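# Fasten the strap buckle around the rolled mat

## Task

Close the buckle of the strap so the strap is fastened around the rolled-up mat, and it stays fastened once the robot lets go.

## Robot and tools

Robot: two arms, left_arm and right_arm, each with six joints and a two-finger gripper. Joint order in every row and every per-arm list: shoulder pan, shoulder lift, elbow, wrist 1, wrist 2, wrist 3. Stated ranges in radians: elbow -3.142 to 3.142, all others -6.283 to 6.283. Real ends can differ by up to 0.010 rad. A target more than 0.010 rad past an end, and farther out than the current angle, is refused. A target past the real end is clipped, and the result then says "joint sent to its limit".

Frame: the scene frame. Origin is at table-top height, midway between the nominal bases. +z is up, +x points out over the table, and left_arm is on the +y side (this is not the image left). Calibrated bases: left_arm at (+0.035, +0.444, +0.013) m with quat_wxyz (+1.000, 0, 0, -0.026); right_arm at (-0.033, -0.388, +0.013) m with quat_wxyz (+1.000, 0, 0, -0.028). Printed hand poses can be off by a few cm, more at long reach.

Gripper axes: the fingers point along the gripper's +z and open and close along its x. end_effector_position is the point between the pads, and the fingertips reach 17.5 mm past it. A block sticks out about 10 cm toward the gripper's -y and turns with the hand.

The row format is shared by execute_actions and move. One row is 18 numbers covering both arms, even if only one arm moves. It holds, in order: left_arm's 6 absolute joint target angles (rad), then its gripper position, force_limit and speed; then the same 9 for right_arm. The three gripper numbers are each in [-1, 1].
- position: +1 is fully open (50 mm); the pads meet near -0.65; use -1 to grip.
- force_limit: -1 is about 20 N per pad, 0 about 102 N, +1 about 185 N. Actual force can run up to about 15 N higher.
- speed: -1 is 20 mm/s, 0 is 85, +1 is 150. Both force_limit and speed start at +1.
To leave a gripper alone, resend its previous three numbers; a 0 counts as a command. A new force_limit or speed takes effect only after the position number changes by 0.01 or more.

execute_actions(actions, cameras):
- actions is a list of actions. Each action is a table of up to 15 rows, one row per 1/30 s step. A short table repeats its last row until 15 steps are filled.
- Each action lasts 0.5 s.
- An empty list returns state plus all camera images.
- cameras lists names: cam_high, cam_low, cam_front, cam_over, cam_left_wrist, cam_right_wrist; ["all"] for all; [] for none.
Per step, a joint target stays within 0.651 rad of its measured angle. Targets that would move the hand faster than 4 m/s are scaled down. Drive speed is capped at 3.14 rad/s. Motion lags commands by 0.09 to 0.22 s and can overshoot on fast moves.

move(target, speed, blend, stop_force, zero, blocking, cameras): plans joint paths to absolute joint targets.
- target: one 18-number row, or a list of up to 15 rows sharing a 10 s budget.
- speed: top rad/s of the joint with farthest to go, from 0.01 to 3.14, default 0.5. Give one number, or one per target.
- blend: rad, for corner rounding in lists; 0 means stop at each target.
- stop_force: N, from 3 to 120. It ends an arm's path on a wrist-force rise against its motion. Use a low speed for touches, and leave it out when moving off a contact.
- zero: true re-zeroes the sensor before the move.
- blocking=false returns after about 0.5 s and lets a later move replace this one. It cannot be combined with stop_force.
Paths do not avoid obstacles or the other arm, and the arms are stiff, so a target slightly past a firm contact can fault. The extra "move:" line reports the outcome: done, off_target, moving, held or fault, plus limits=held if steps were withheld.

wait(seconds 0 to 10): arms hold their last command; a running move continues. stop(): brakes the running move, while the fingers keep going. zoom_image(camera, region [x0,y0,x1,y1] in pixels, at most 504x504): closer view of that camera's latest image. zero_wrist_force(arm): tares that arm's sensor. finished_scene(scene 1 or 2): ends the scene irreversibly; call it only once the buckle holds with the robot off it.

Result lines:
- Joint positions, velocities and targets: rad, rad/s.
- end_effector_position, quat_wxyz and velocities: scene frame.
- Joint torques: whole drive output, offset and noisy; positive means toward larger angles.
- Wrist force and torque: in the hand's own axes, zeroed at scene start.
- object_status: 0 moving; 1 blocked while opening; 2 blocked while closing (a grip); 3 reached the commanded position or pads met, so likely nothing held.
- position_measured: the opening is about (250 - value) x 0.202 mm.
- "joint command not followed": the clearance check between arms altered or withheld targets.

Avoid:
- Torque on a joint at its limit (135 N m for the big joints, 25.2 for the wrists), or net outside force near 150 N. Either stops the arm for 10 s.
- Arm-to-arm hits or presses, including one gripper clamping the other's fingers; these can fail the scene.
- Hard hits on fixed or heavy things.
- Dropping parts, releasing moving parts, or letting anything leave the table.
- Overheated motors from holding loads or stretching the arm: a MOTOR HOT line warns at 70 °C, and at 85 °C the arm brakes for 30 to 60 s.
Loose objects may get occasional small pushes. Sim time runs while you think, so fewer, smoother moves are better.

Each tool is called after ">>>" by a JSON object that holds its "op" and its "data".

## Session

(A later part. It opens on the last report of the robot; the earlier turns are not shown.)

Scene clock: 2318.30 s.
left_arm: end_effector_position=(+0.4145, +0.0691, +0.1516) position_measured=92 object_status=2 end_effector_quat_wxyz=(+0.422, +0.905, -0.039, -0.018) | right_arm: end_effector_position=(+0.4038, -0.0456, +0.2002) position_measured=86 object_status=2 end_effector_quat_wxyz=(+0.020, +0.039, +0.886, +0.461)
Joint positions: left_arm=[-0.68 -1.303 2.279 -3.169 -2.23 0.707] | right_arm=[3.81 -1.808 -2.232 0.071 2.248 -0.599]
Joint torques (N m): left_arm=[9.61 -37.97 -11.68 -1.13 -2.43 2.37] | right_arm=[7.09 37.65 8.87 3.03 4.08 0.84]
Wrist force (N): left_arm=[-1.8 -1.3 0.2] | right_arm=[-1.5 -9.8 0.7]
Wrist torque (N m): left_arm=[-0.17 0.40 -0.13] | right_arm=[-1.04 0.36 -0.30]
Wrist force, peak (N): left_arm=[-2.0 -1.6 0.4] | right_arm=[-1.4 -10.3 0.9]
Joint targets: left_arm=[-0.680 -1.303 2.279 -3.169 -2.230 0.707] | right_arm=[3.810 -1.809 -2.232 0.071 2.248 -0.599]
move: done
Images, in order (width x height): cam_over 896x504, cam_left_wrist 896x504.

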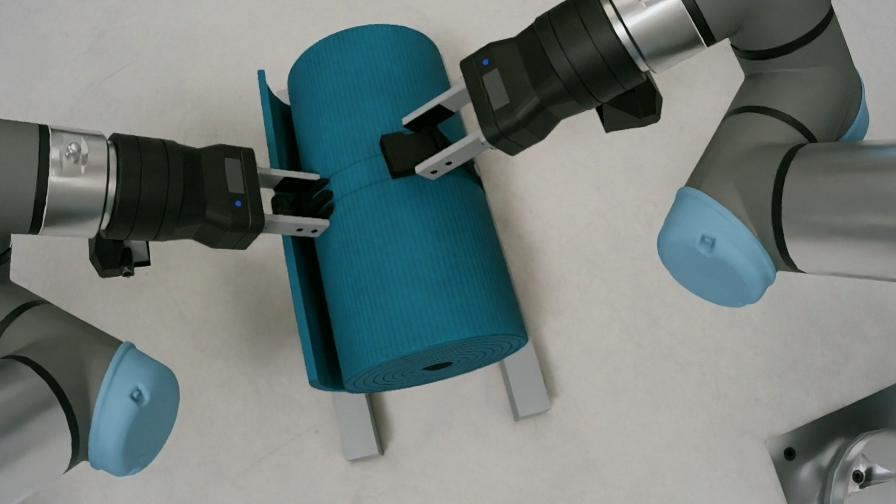

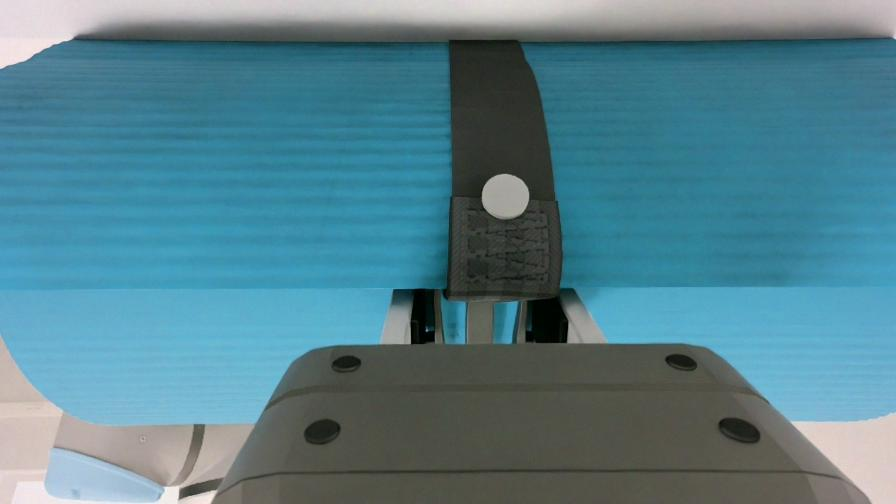

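>>> {"op": "move", "data": {"target": [[-0.6727,-1.4431,2.2313,-2.9759,-2.2338,0.7148,-1,0.2,-1,3.8097,-1.8085,-2.2315,0.0707,2.2483,-0.5986,-1,-0.5,-1],[-0.8635,-1.4944,2.0270,-2.5057,-1.9155,0.6713,-1,0.2,-1,3.8097,-1.8085,-2.2315,0.0707,2.2483,-0.5986,-1,-0.5,-1]], "speed": 0.25, "cameras": ["cam_front","cam_over","cam_left_wrist"]}}

>>> {"op": "zoom_image", "data": {"camera": "cam_front", "region": [340, 140, 510, 240]}}

>>> {"op": "zoom_image", "data": {"camera": "cam_over", "region": [280, 80, 490, 220]}}

>>> {"op": "zoom_image", "data": {"camera": "cam_left_wrist", "region": [340, 160, 640, 360]}}

Scene clock: 2327.17 s.
left_arm: end_effector_position=(+0.4113, +0.0294, +0.2146) position_measured=92 object_status=2 end_effector_quat_wxyz=(+0.259, +0.965, -0.042, -0.011) | right_arm: end_effector_position=(+0.4038, -0.0456, +0.2002) position_measured=86 object_status=2 end_effector_quat_wxyz=(+0.020, +0.039, +0.886, +0.461)
Joint positions: left_arm=[-0.864 -1.495 2.027 -2.506 -1.916 0.671] | right_arm=[3.81 -1.809 -2.232 0.071 2.248 -0.599]
Joint torques (N m): left_arm=[7.57 -23.58 -18.54 -5.79 -2.34 2.03] | right_arm=[6.95 37.97 8.9 3.03 3.92 0.81]
Wrist force (N): left_arm=[-1.3 -4.3 2.7] | right_arm=[-1.6 -10.1 0.8]
Wrist torque (N m): left_arm=[-0.12 0.34 -0.03] | right_arm=[-1.06 0.38 -0.31]
Wrist force, peak (N): left_arm=[-1.2 -4.5 2.7] | right_arm=[-1.4 -10.4 0.7]
Joint targets: left_arm=[-0.863 -1.494 2.027 -2.506 -1.915 0.671] | right_arm=[3.810 -1.809 -2.232 0.071 2.248 -0.599]
move: done
Images, in order (width x height): cam_front 896x504, cam_over 896x504, cam_left_wrist 896x504.

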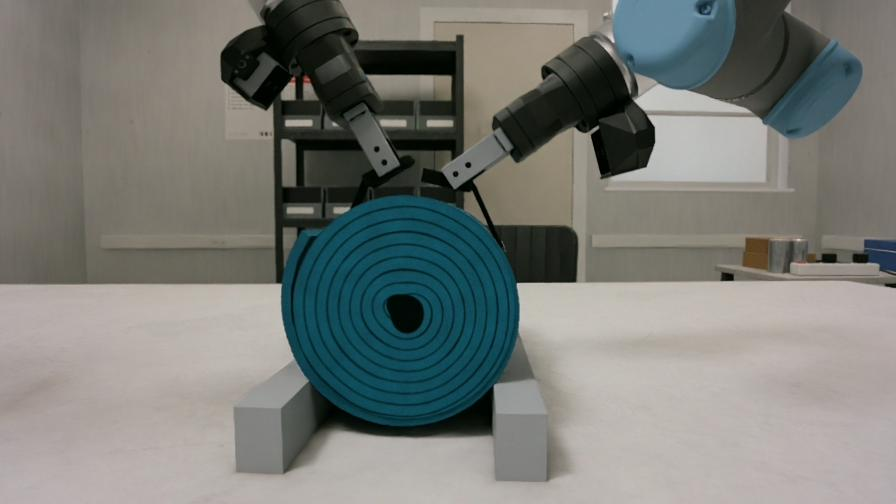

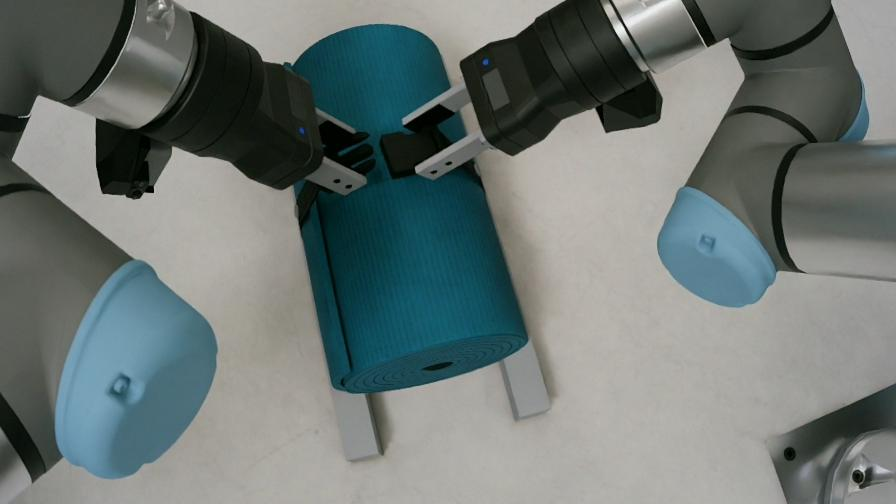

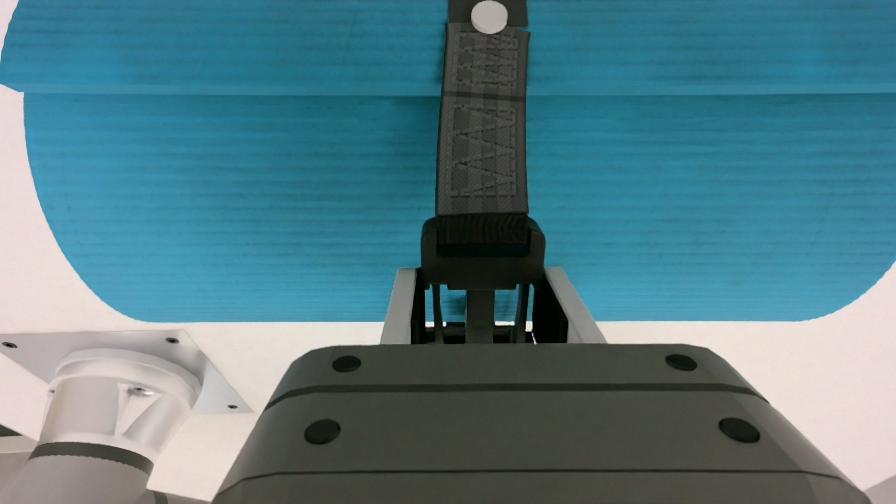

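Scaled by 2.965.

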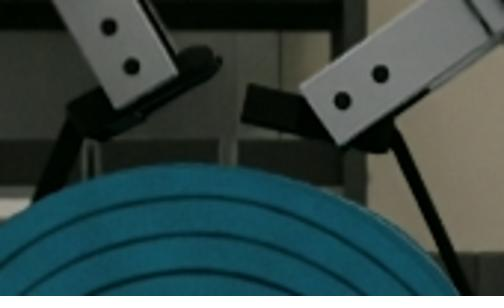

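Scaled by 2.400.

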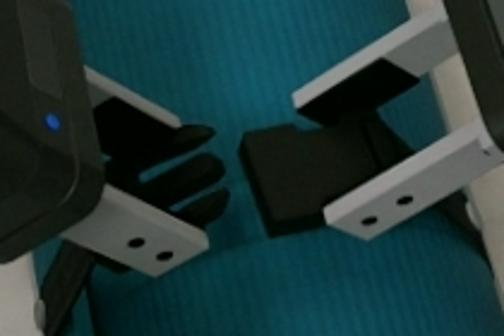

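Scaled by 1.680.

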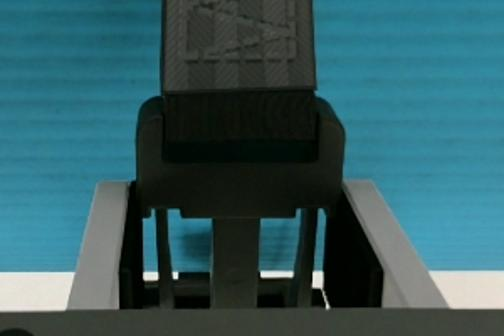

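>>> {"op": "move", "data": {"target": [-1.0318,-1.3836,1.7181,-1.9053,-1.5708,0.5746,-1,0.2,-1,3.8775,-1.7124,-2.1625,-0.2633,2.0839,-0.6490,-1,-0.5,-1], "speed": 0.15, "stop_force": 25, "cameras": ["cam_front","cam_over","cam_left_wrist"]}}

>>> {"op": "zoom_image", "data": {"camera": "cam_front", "region": [340, 140, 510, 240]}}

>>> {"op": "zoom_image", "data": {"camera": "cam_over", "region": [280, 80, 490, 220]}}

Scene clock: 2363.17 s.
left_arm: end_effector_position=(+0.4101, +0.0206, +0.2049) position_measured=92 object_status=2 end_effector_quat_wxyz=(+0.000, +0.999, -0.044, +0.000) | right_arm: end_effector_position=(+0.4044, -0.0421, +0.1981) position_measured=86 object_status=2 end_effector_quat_wxyz=(+0.016, +0.041, +0.930, +0.366)
Joint positions: left_arm=[-1.032 -1.384 1.718 -1.905 -1.571 0.575] | right_arm=[3.878 -1.712 -2.162 -0.263 2.084 -0.649]
Joint torques (N m): left_arm=[8.06 -46.24 -18.68 -4.48 -1.78 2.35] | right_arm=[-6.4 17.32 11.71 5.06 4.02 1.15]
Wrist force (N): left_arm=[-1.3 -1.0 2.7] | right_arm=[-1.3 -8.9 1.3]
Wrist torque (N m): left_arm=[0.05 0.31 0.08] | right_arm=[-0.97 0.26 -0.22]
Wrist force, peak (N): left_arm=[4.7 -26.5 -4.2] | right_arm=[3.6 -28.0 -17.2]
Joint targets: left_arm=[-1.032 -1.384 1.718 -1.905 -1.571 0.575] | right_arm=[3.878 -1.712 -2.163 -0.263 2.084 -0.649]
move: done
Images, in order (width x height): cam_front 896x504, cam_over 896x504, cam_left_wrist 896x504.

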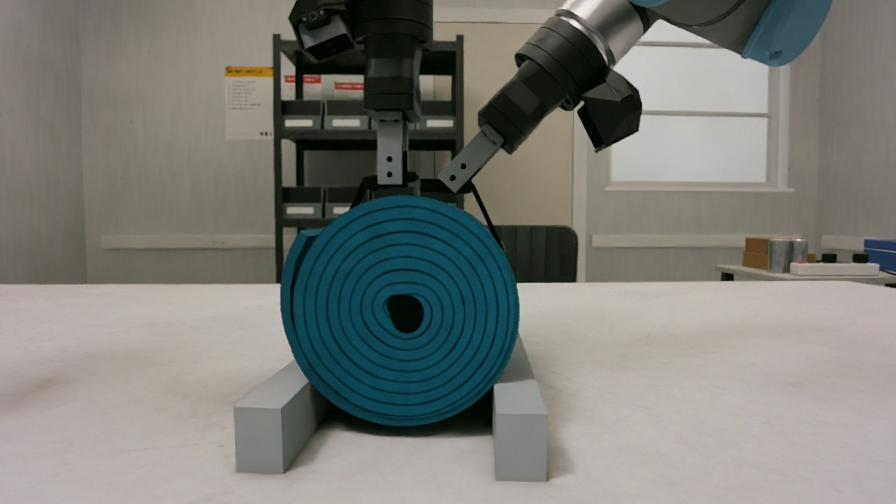

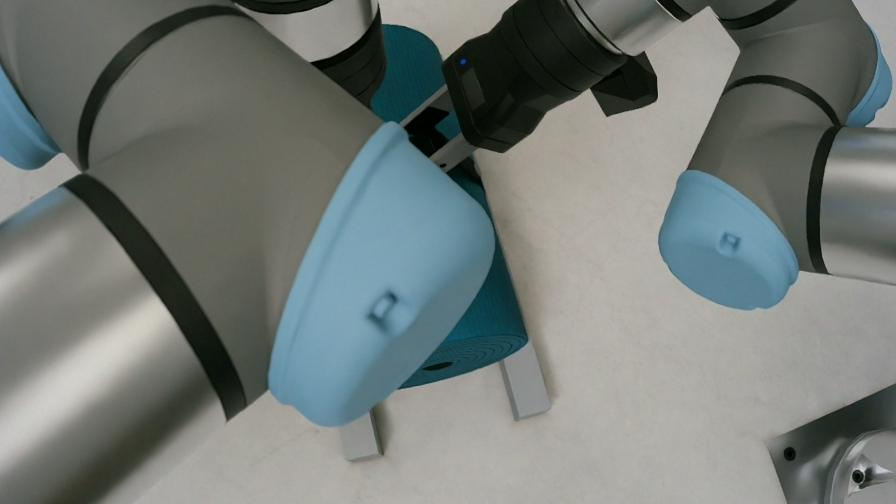

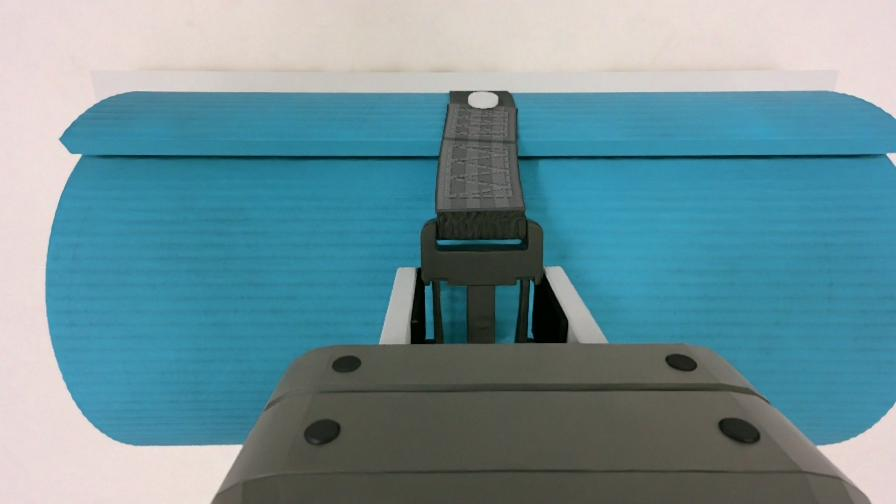

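Scaled by 2.965.

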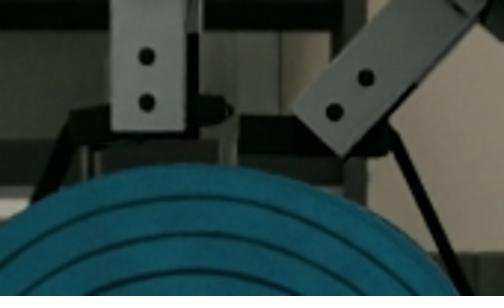

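Scaled by 2.400.

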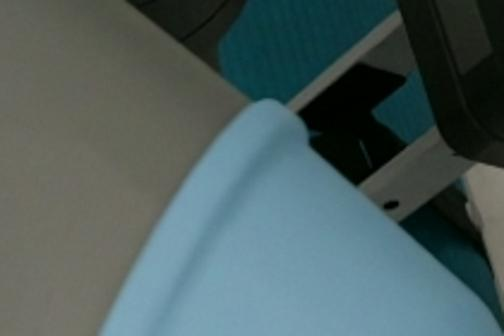

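>>> {"op": "move", "data": {"target": [-1.0597,-1.3366,1.6535,-1.7832,-1.5074,0.5437,-1,0.2,-1,3.8775,-1.7124,-2.1625,-0.2633,2.0839,-0.6490,-1,-0.5,-1], "speed": 0.1, "stop_force": 20, "cameras": ["cam_front","cam_high","cam_right_wrist"]}}

>>> {"op": "zoom_image", "data": {"camera": "cam_front", "region": [340, 140, 510, 240]}}

>>> {"op": "zoom_image", "data": {"camera": "cam_high", "region": [350, 150, 550, 300]}}

Scene clock: 2380.83 s.
left_arm: end_effector_position=(+0.4103, +0.0228, +0.1988) position_measured=92 object_status=2 end_effector_quat_wxyz=(-0.061, +0.997, -0.044, +0.003) | right_arm: end_effector_position=(+0.4044, -0.0421, +0.1981) position_measured=86 object_status=2 end_effector_quat_wxyz=(+0.016, +0.041, +0.930, +0.366)
Joint positions: left_arm=[-1.06 -1.337 1.654 -1.783 -1.507 0.544] | right_arm=[3.877 -1.712 -2.163 -0.263 2.084 -0.649]
Joint torques (N m): left_arm=[8.7 -47.76 -17.95 -5.28 -1.61 2.31] | right_arm=[-6.24 17.61 11.38 3.39 3.97 1.14]
Wrist force (N): left_arm=[-1.0 0.2 1.8] | right_arm=[-1.2 -8.9 1.2]
Wrist torque (N m): left_arm=[0.14 0.26 0.10] | right_arm=[-0.98 0.24 -0.22]
Wrist force, peak (N): left_arm=[-1.1 -0.9 3.3] | right_arm=[-1.2 -9.4 1.5]
Joint targets: left_arm=[-1.060 -1.337 1.653 -1.783 -1.507 0.544] | right_arm=[3.878 -1.712 -2.163 -0.263 2.084 -0.649]
move: done
Images, in order (width x height): cam_high 896x504, cam_front 896x504, cam_right_wrist 896x504.

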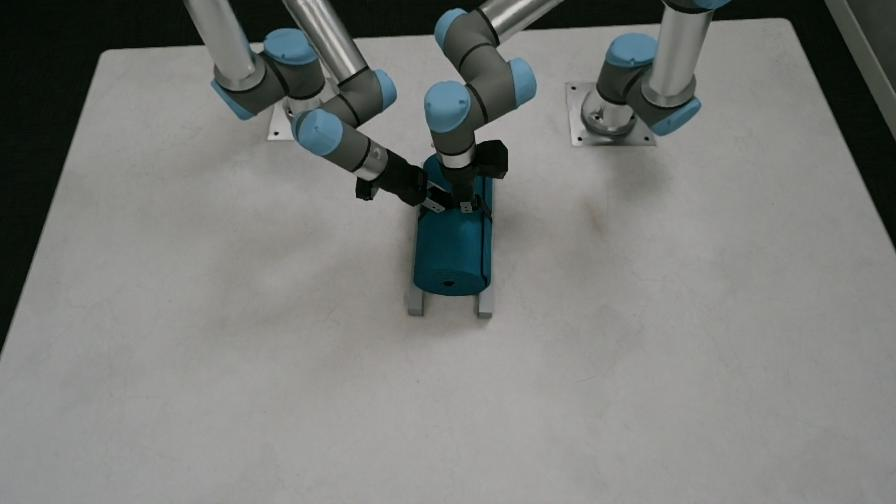

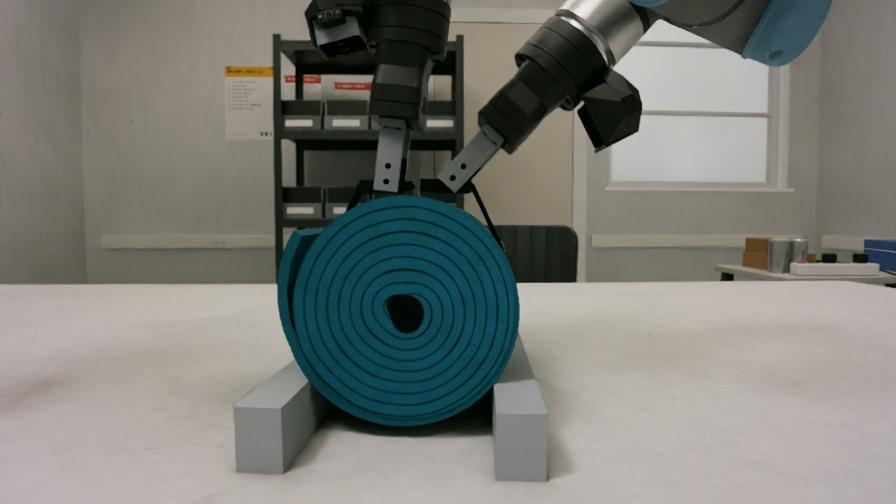

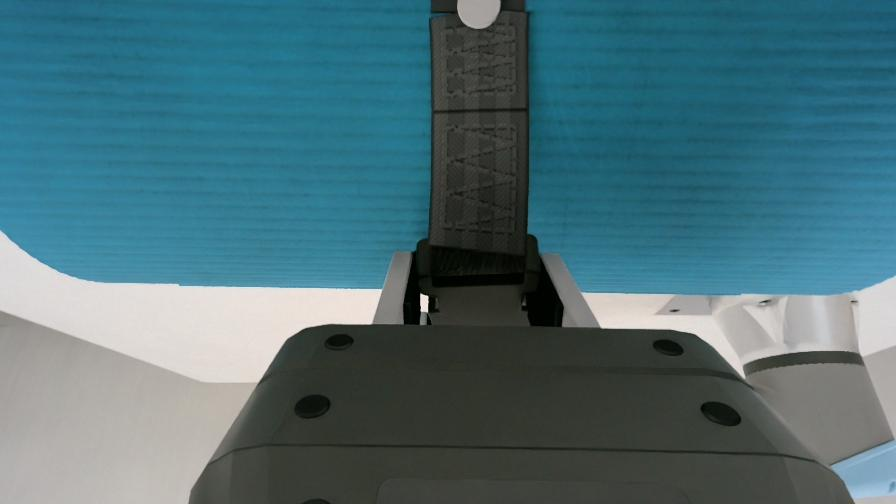

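Scaled by 2.965.

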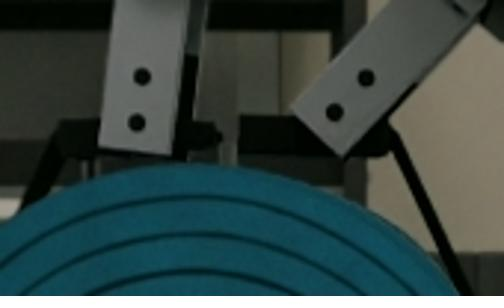

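Scaled by 2.520.

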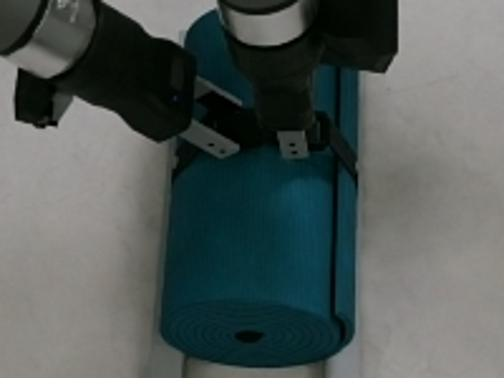

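>>> {"op": "move", "data": {"target": [-1.0597,-1.3366,1.6535,-1.7832,-1.5074,0.5437,-1,0.2,-1,3.8775,-1.7124,-2.1625,-0.2633,2.0839,-0.6490,-0.98,0.3,-1]}}

>>> {"op": "move", "data": {"target": [-1.0888,-1.2801,1.5814,-1.7658,-1.5105,0.5144,-1,0.2,-1,3.8775,-1.7124,-2.1625,-0.2633,2.0839,-0.6490,-0.98,0.3,-1], "speed": 0.03, "stop_force": 25, "cameras": ["cam_front","cam_left_wrist"]}}

>>> {"op": "zoom_image", "data": {"camera": "cam_front", "region": [340, 140, 510, 240]}}

>>> {"op": "zoom_image", "data": {"camera": "cam_left_wrist", "region": [340, 160, 640, 360]}}

Scene clock: 2404.27 s.
left_arm: end_effector_position=(+0.4103, +0.0228, +0.1988) position_measured=92 object_status=2 end_effector_quat_wxyz=(-0.061, +0.997, -0.044, +0.003) | right_arm: end_effector_position=(+0.4044, -0.0421, +0.1981) position_measured=90 object_status=2 end_effector_quat_wxyz=(+0.016, +0.041, +0.930, +0.366)
Joint positions: left_arm=[-1.06 -1.337 1.654 -1.783 -1.507 0.544] | right_arm=[3.878 -1.712 -2.163 -0.263 2.084 -0.649]
Joint torques (N m): left_arm=[8.6 -47.37 -18.19 -5.19 -1.43 2.37] | right_arm=[-5.79 16.86 11.9 3.26 3.86 1.04]
Wrist force (N): left_arm=[-0.9 -0.1 1.9] | right_arm=[-1.3 -8.9 1.3]
Wrist torque (N m): left_arm=[0.09 0.25 0.10] | right_arm=[-0.98 0.26 -0.22]
Wrist force, peak (N): left_arm=[-1.3 0.3 2.1] | right_arm=[-1.3 -9.3 1.5]
Joint targets: left_arm=[-1.060 -1.337 1.653 -1.783 -1.507 0.544] | right_arm=[3.878 -1.712 -2.163 -0.263 2.084 -0.649]
move: done

Scene clock: 2406.63 s.
left_arm: end_effector_position=(+0.4089, +0.0041, +0.1986) position_measured=92 object_status=2 end_effector_quat_wxyz=(-0.061, +0.997, -0.044, +0.003) | right_arm: end_effector_position=(+0.4044, -0.0421, +0.1980) position_measured=90 object_status=2 end_effector_quat_wxyz=(+0.016, +0.041, +0.930, +0.366)
Joint positions: left_arm=[-1.076 -1.305 1.613 -1.773 -1.509 0.527] | right_arm=[3.877 -1.712 -2.163 -0.263 2.084 -0.649]
Joint torques (N m): left_arm=[7.04 -48.01 -26.38 -10.9 1.55 2.68] | right_arm=[18.27 18.99 28.03 5.86 8.77 1.06]
Wrist force (N): left_arm=[-14.4 -17.1 4.8] | right_arm=[-14.3 -21.5 -8.2]
Wrist torque (N m): left_arm=[-0.07 0.24 -0.09] | right_arm=[-1.12 -0.37 0.25]
Wrist force, peak (N): left_arm=[-13.6 -27.0 6.7] | right_arm=[-13.5 -28.7 -15.5]
Joint targets: left_arm=[-1.076 -1.305 1.613 -1.773 -1.509 0.527] | right_arm=[3.878 -1.712 -2.163 -0.263 2.084 -0.649]
move: contact (left_arm); left_arm: the elbow is farthest, 0.032 rad from its target
Images, in order (width x height): cam_front 896x504, cam_left_wrist 896x504.

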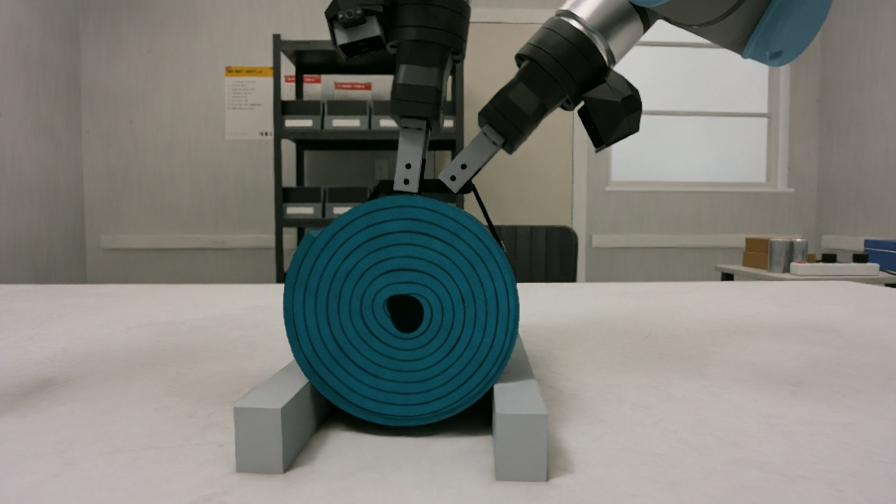

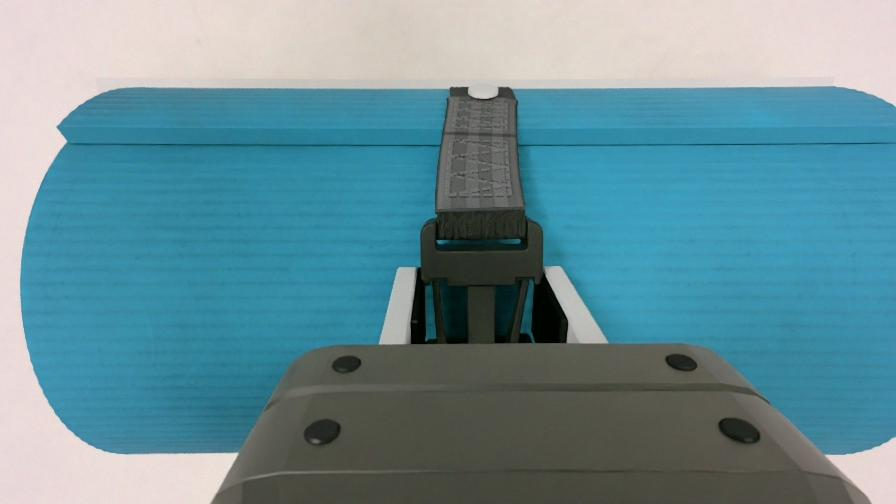

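Scaled by 2.965.

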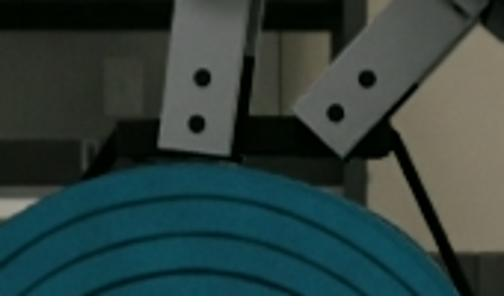

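Scaled by 1.680.

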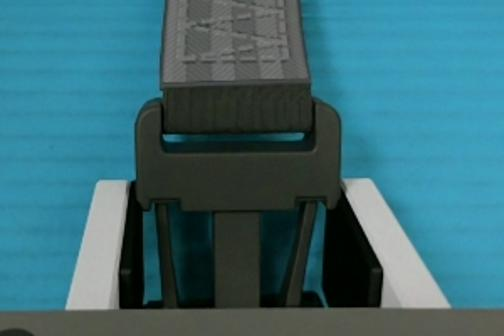

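>>> {"op": "move", "data": {"target": [-1.076,-1.305,1.613,-1.773,-1.509,0.527,1,-0.6,-1,3.8775,-1.7124,-2.1625,-0.2633,2.0839,-0.6490,-0.98,0.3,-1], "cameras": ["cam_front","cam_left_wrist"]}}

>>> {"op": "zoom_image", "data": {"camera": "cam_front", "region": [340, 140, 510, 240]}}

>>> {"op": "zoom_image", "data": {"camera": "cam_left_wrist", "region": [340, 160, 640, 360]}}

Scene clock: 2419.60 s.
left_arm: end_effector_position=(+0.4090, +0.0041, +0.1987) position_measured=3 object_status=0 end_effector_quat_wxyz=(-0.061, +0.997, -0.044, +0.003) | right_arm: end_effector_position=(+0.4044, -0.0421, +0.1981) position_measured=90 object_status=2 end_effector_quat_wxyz=(+0.016, +0.041, +0.930, +0.366)
Joint positions: left_arm=[-1.076 -1.305 1.613 -1.773 -1.509 0.527] | right_arm=[3.878 -1.712 -2.162 -0.263 2.084 -0.649]
Joint torques (N m): left_arm=[2.82 -40.99 -30.74 -0.12 -1.35 -2.59] | right_arm=[-6.92 21.85 12.75 3.66 -0.92 0.98]
Wrist force (N): left_arm=[-1.3 0.6 -0.7] | right_arm=[-1.5 -9.6 5.5]
Wrist torque (N m): left_arm=[0.12 0.20 0.05] | right_arm=[-0.74 0.10 -0.19]
Wrist force, peak (N): left_arm=[-14.7 -17.0 5.0] | right_arm=[-14.5 -21.9 -8.0]
Joint targets: left_arm=[-1.076 -1.305 1.613 -1.773 -1.509 0.527] | right_arm=[3.878 -1.712 -2.163 -0.263 2.084 -0.649]
move: done
Images, in order (width x height): cam_front 896x504, cam_left_wrist 896x504.

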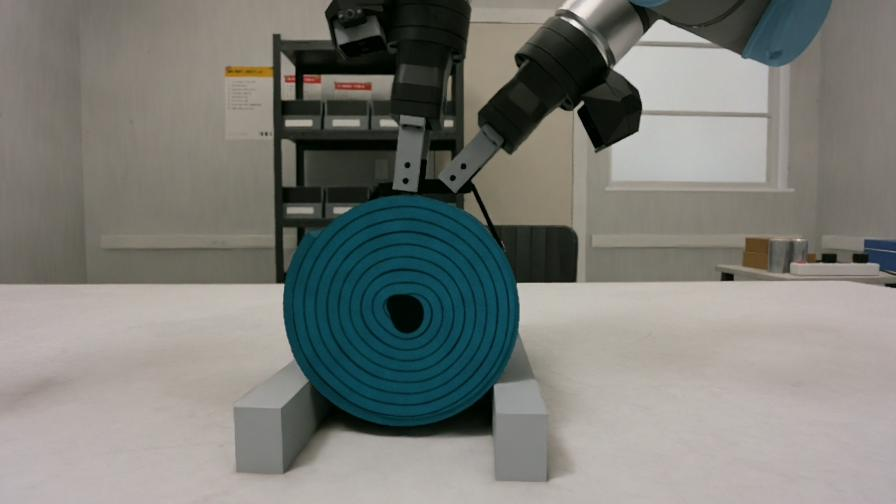

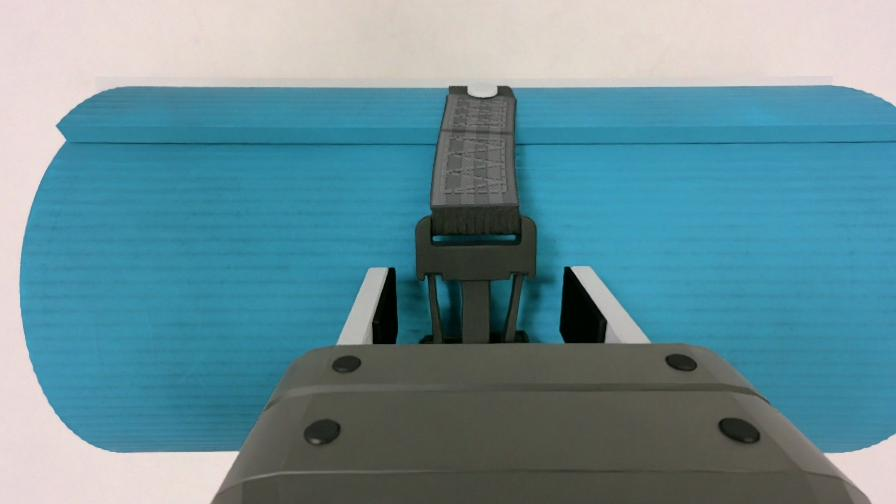

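Scaled by 2.965.

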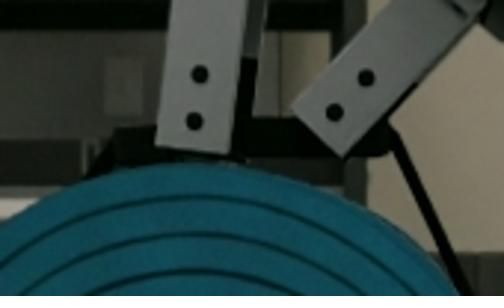

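Scaled by 1.680.

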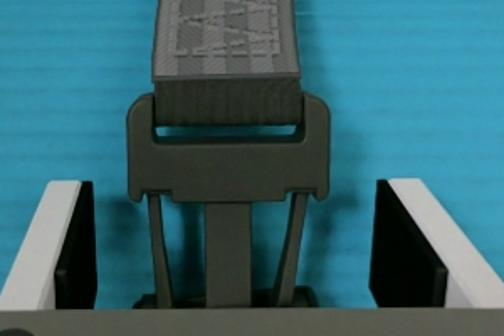

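>>> {"op": "move", "data": {"target": [-1.0668,-1.3231,1.6441,-1.7868,-1.5082,0.5360,1,-0.6,-1,3.8775,-1.7124,-2.1625,-0.2633,2.0839,-0.6490,-0.98,0.3,-1], "speed": 0.05}}

>>> {"op": "move", "data": {"target": [-1.0668,-1.3231,1.6441,-1.7868,-1.5082,0.5360,-1,0.5,-1,3.8775,-1.7124,-2.1625,-0.2633,2.0839,-0.6490,-0.98,0.3,-1], "cameras": ["cam_left_wrist","cam_front"]}}

>>> {"op": "zoom_image", "data": {"camera": "cam_left_wrist", "region": [340, 160, 640, 360]}}

>>> {"op": "zoom_image", "data": {"camera": "cam_front", "region": [340, 140, 510, 240]}}

Scene clock: 2428.80 s.
left_arm: end_effector_position=(+0.4094, +0.0157, +0.1959) position_measured=3 object_status=3 end_effector_quat_wxyz=(-0.061, +0.997, -0.043, +0.003) | right_arm: end_effector_position=(+0.4044, -0.0421, +0.1981) position_measured=90 object_status=2 end_effector_quat_wxyz=(+0.016, +0.041, +0.930, +0.366)
Joint positions: left_arm=[-1.067 -1.323 1.644 -1.787 -1.508 0.536] | right_arm=[3.877 -1.712 -2.163 -0.263 2.084 -0.649]
Joint torques (N m): left_arm=[-1.39 -33.11 -29.22 -2.53 1.85 0.91] | right_arm=[-7.37 25.04 12.67 3.57 -0.79 0.91]
Wrist force (N): left_arm=[-1.5 0.5 -0.8] | right_arm=[-1.5 -9.6 5.5]
Wrist torque (N m): left_arm=[0.10 0.21 -0.05] | right_arm=[-0.75 0.09 -0.19]
Wrist force, peak (N): left_arm=[-1.7 0.8 -0.9] | right_arm=[-1.5 -9.8 5.9]
Joint targets: left_arm=[-1.067 -1.323 1.644 -1.787 -1.508 0.536] | right_arm=[3.878 -1.712 -2.163 -0.263 2.084 -0.649]
move: done

Scene clock: 2429.90 s.
left_arm: end_effector_position=(+0.4093, +0.0156, +0.1959) position_measured=90 object_status=2 end_effector_quat_wxyz=(-0.061, +0.997, -0.043, +0.003) | right_arm: end_effector_position=(+0.4044, -0.0422, +0.1980) position_measured=90 object_status=2 end_effector_quat_wxyz=(+0.016, +0.041, +0.930, +0.366)
Joint positions: left_arm=[-1.067 -1.323 1.644 -1.787 -1.508 0.536] | right_arm=[3.877 -1.712 -2.162 -0.263 2.084 -0.649]
Joint torques (N m): left_arm=[-3.1 -29.58 -31.61 -4.53 0.78 -2.36] | right_arm=[0.38 26.11 12.58 3.64 4.55 0.88]
Wrist force (N): left_arm=[-8.5 -1.9 -0.4] | right_arm=[-8.3 -11.3 4.0]
Wrist torque (N m): left_arm=[0.09 0.22 -0.03] | right_arm=[-0.76 -0.20 0.04]
Wrist force, peak (N): left_arm=[-8.8 -1.9 -0.5] | right_arm=[-8.3 -11.6 3.9]
Joint targets: left_arm=[-1.067 -1.323 1.644 -1.787 -1.508 0.536] | right_arm=[3.878 -1.712 -2.163 -0.263 2.084 -0.649]
move: done
Images, in order (width x height): cam_front 896x504, cam_left_wrist 896x504.

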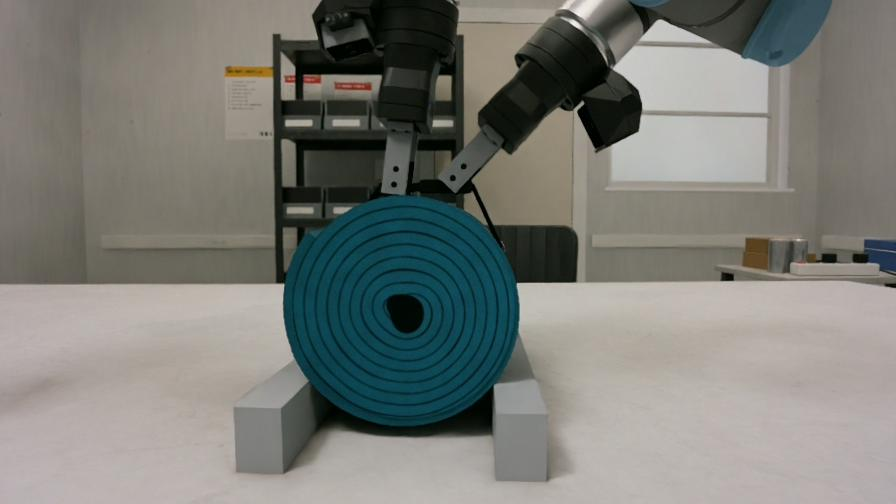

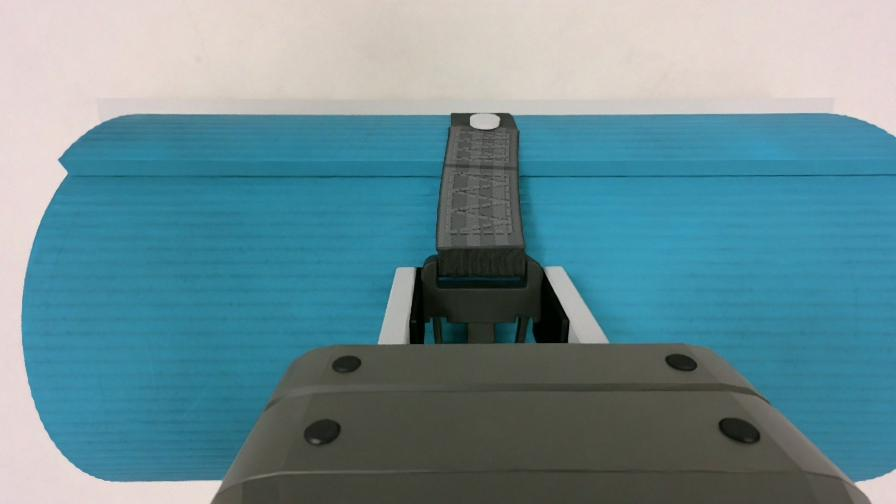

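Scaled by 1.680.

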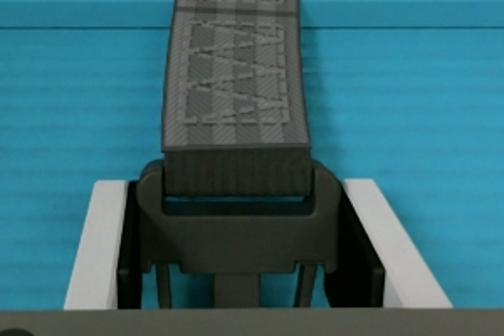

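Scaled by 2.965.

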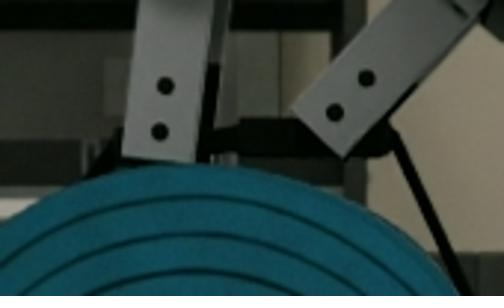

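>>> {"op": "move", "data": {"target": [-1.0783,-1.3008,1.6157,-1.7799,-1.5094,0.5245,-1,0.5,-1,3.8775,-1.7124,-2.1625,-0.2633,2.0839,-0.6490,-0.98,0.3,-1], "speed": 0.02, "stop_force": 70, "cameras": ["cam_left_wrist","cam_front"]}}

>>> {"op": "zoom_image", "data": {"camera": "cam_left_wrist", "region": [340, 160, 640, 360]}}

>>> {"op": "zoom_image", "data": {"camera": "cam_front", "region": [340, 140, 510, 240]}}

Scene clock: 2438.30 s.
left_arm: end_effector_position=(+0.4082, +0.0024, +0.1956) position_measured=90 object_status=2 end_effector_quat_wxyz=(-0.061, +0.997, -0.043, +0.003) | right_arm: end_effector_position=(+0.4044, -0.0421, +0.1981) position_measured=90 object_status=2 end_effector_quat_wxyz=(+0.016, +0.041, +0.930, +0.366)
Joint positions: left_arm=[-1.078 -1.301 1.616 -1.78 -1.509 0.524] | right_arm=[3.878 -1.712 -2.163 -0.263 2.084 -0.649]
Joint torques (N m): left_arm=[-15.65 -47.17 -30.32 -13.85 -6.27 0.69] | right_arm=[16.46 30.07 37.26 7.04 6.36 0.8]
Wrist force (N): left_arm=[-1.0 -38.0 7.5] | right_arm=[-1.5 -34.0 -19.4]
Wrist torque (N m): left_arm=[-0.02 0.20 -0.17] | right_arm=[-0.58 0.07 -0.04]
Wrist force, peak (N): left_arm=[-11.9 -39.6 6.7] | right_arm=[-12.0 -35.9 -22.3]
Joint targets: left_arm=[-1.078 -1.301 1.616 -1.780 -1.509 0.524] | right_arm=[3.878 -1.712 -2.163 -0.263 2.084 -0.649]
move: done
Images, in order (width x height): cam_front 896x504, cam_left_wrist 896x504.

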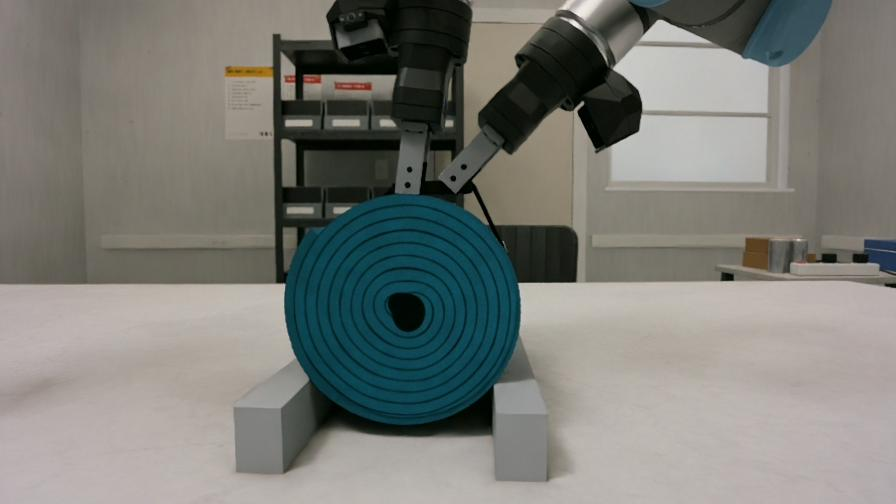

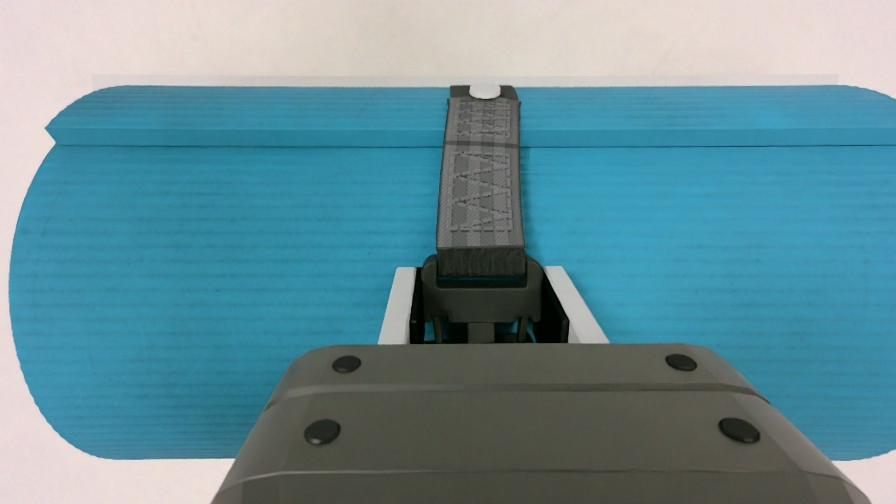

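Scaled by 1.680.

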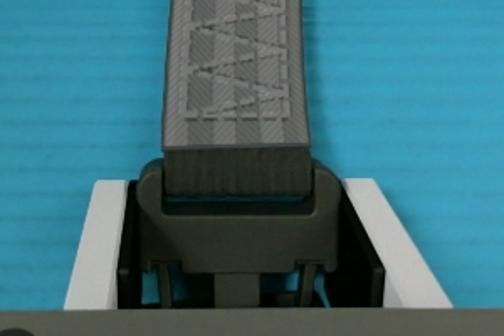

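Scaled by 2.965.

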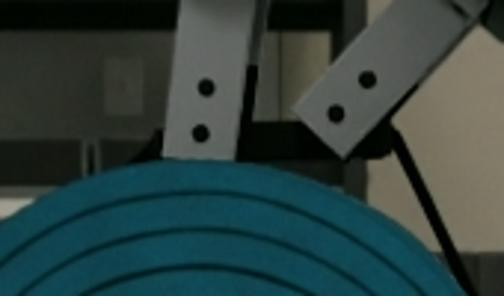

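>>> {"op": "move", "data": {"target": [-1.0853,-1.2874,1.5987,-1.7757,-1.5101,0.5176,-1,0.5,-1,3.8775,-1.7124,-2.1625,-0.2633,2.0839,-0.6490,-0.98,0.3,-1], "speed": 0.02, "stop_force": 40, "cameras": ["cam_left_wrist","cam_front"]}}

>>> {"op": "zoom_image", "data": {"camera": "cam_left_wrist", "region": [340, 160, 640, 360]}}

>>> {"op": "zoom_image", "data": {"camera": "cam_front", "region": [340, 140, 510, 240]}}

Scene clock: 2445.47 s.
left_arm: end_effector_position=(+0.4068, +0.0003, +0.1941) position_measured=90 object_status=2 end_effector_quat_wxyz=(-0.072, +0.996, -0.044, +0.001) | right_arm: end_effector_position=(+0.4044, -0.0422, +0.1980) position_measured=90 object_status=2 end_effector_quat_wxyz=(+0.016, +0.041, +0.930, +0.366)
Joint positions: left_arm=[-1.085 -1.287 1.599 -1.755 -1.503 0.518] | right_arm=[3.878 -1.712 -2.163 -0.263 2.084 -0.649]
Joint torques (N m): left_arm=[-31.43 -40.75 -33.01 -13.99 -11.28 2.26] | right_arm=[25.67 34.32 51.33 15.12 6.41 0.8]
Wrist force (N): left_arm=[17.1 -70.2 2.8] | right_arm=[15.7 -61.9 -33.8]
Wrist torque (N m): left_arm=[-0.35 0.11 -0.33] | right_arm=[-0.01 0.62 -0.48]
Wrist force, peak (N): left_arm=[16.5 -71.7 3.2] | right_arm=[15.2 -62.8 -35.3]
Joint targets: left_arm=[-1.085 -1.287 1.599 -1.776 -1.510 0.518] | right_arm=[3.878 -1.712 -2.163 -0.263 2.084 -0.649]
move: off_target (left_arm); left_arm: the wrist 1 is farthest, 0.021 rad from its target
Images, in order (width x height): cam_front 896x504, cam_left_wrist 896x504.

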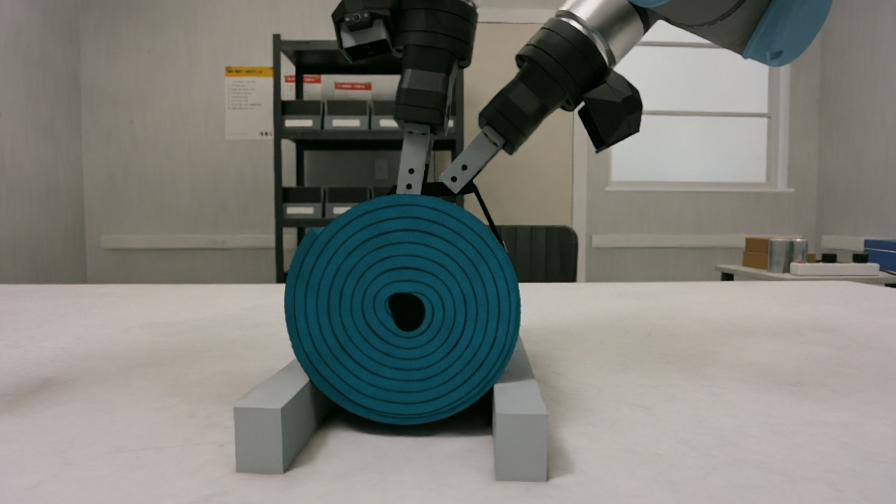

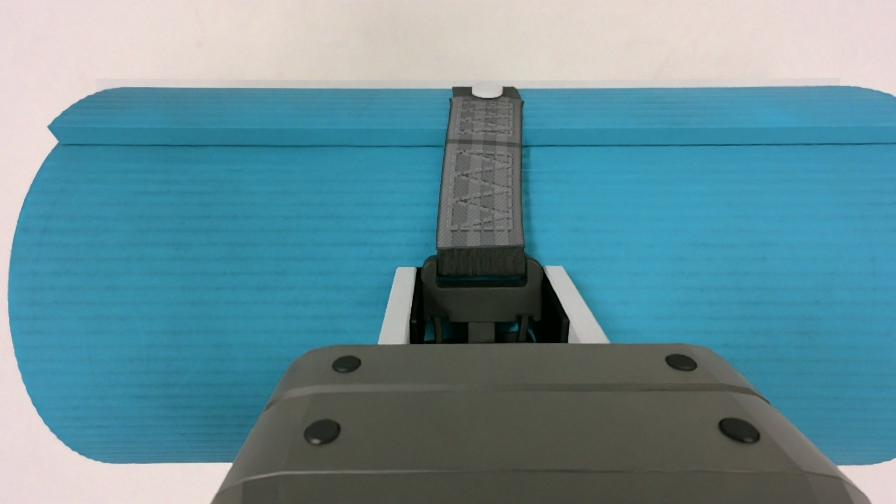

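Scaled by 1.680.

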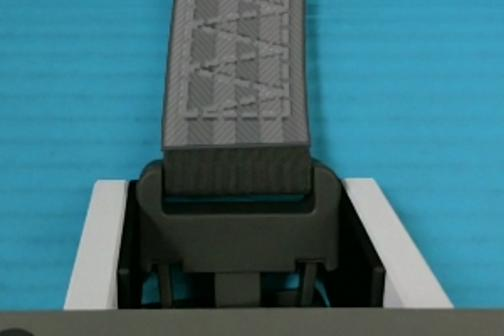

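Scaled by 2.965.

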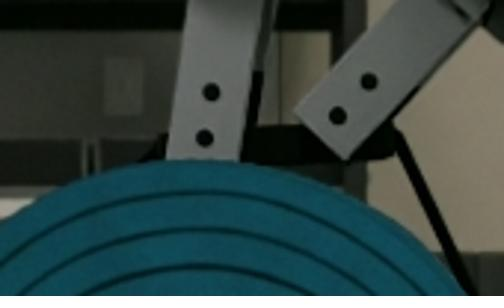

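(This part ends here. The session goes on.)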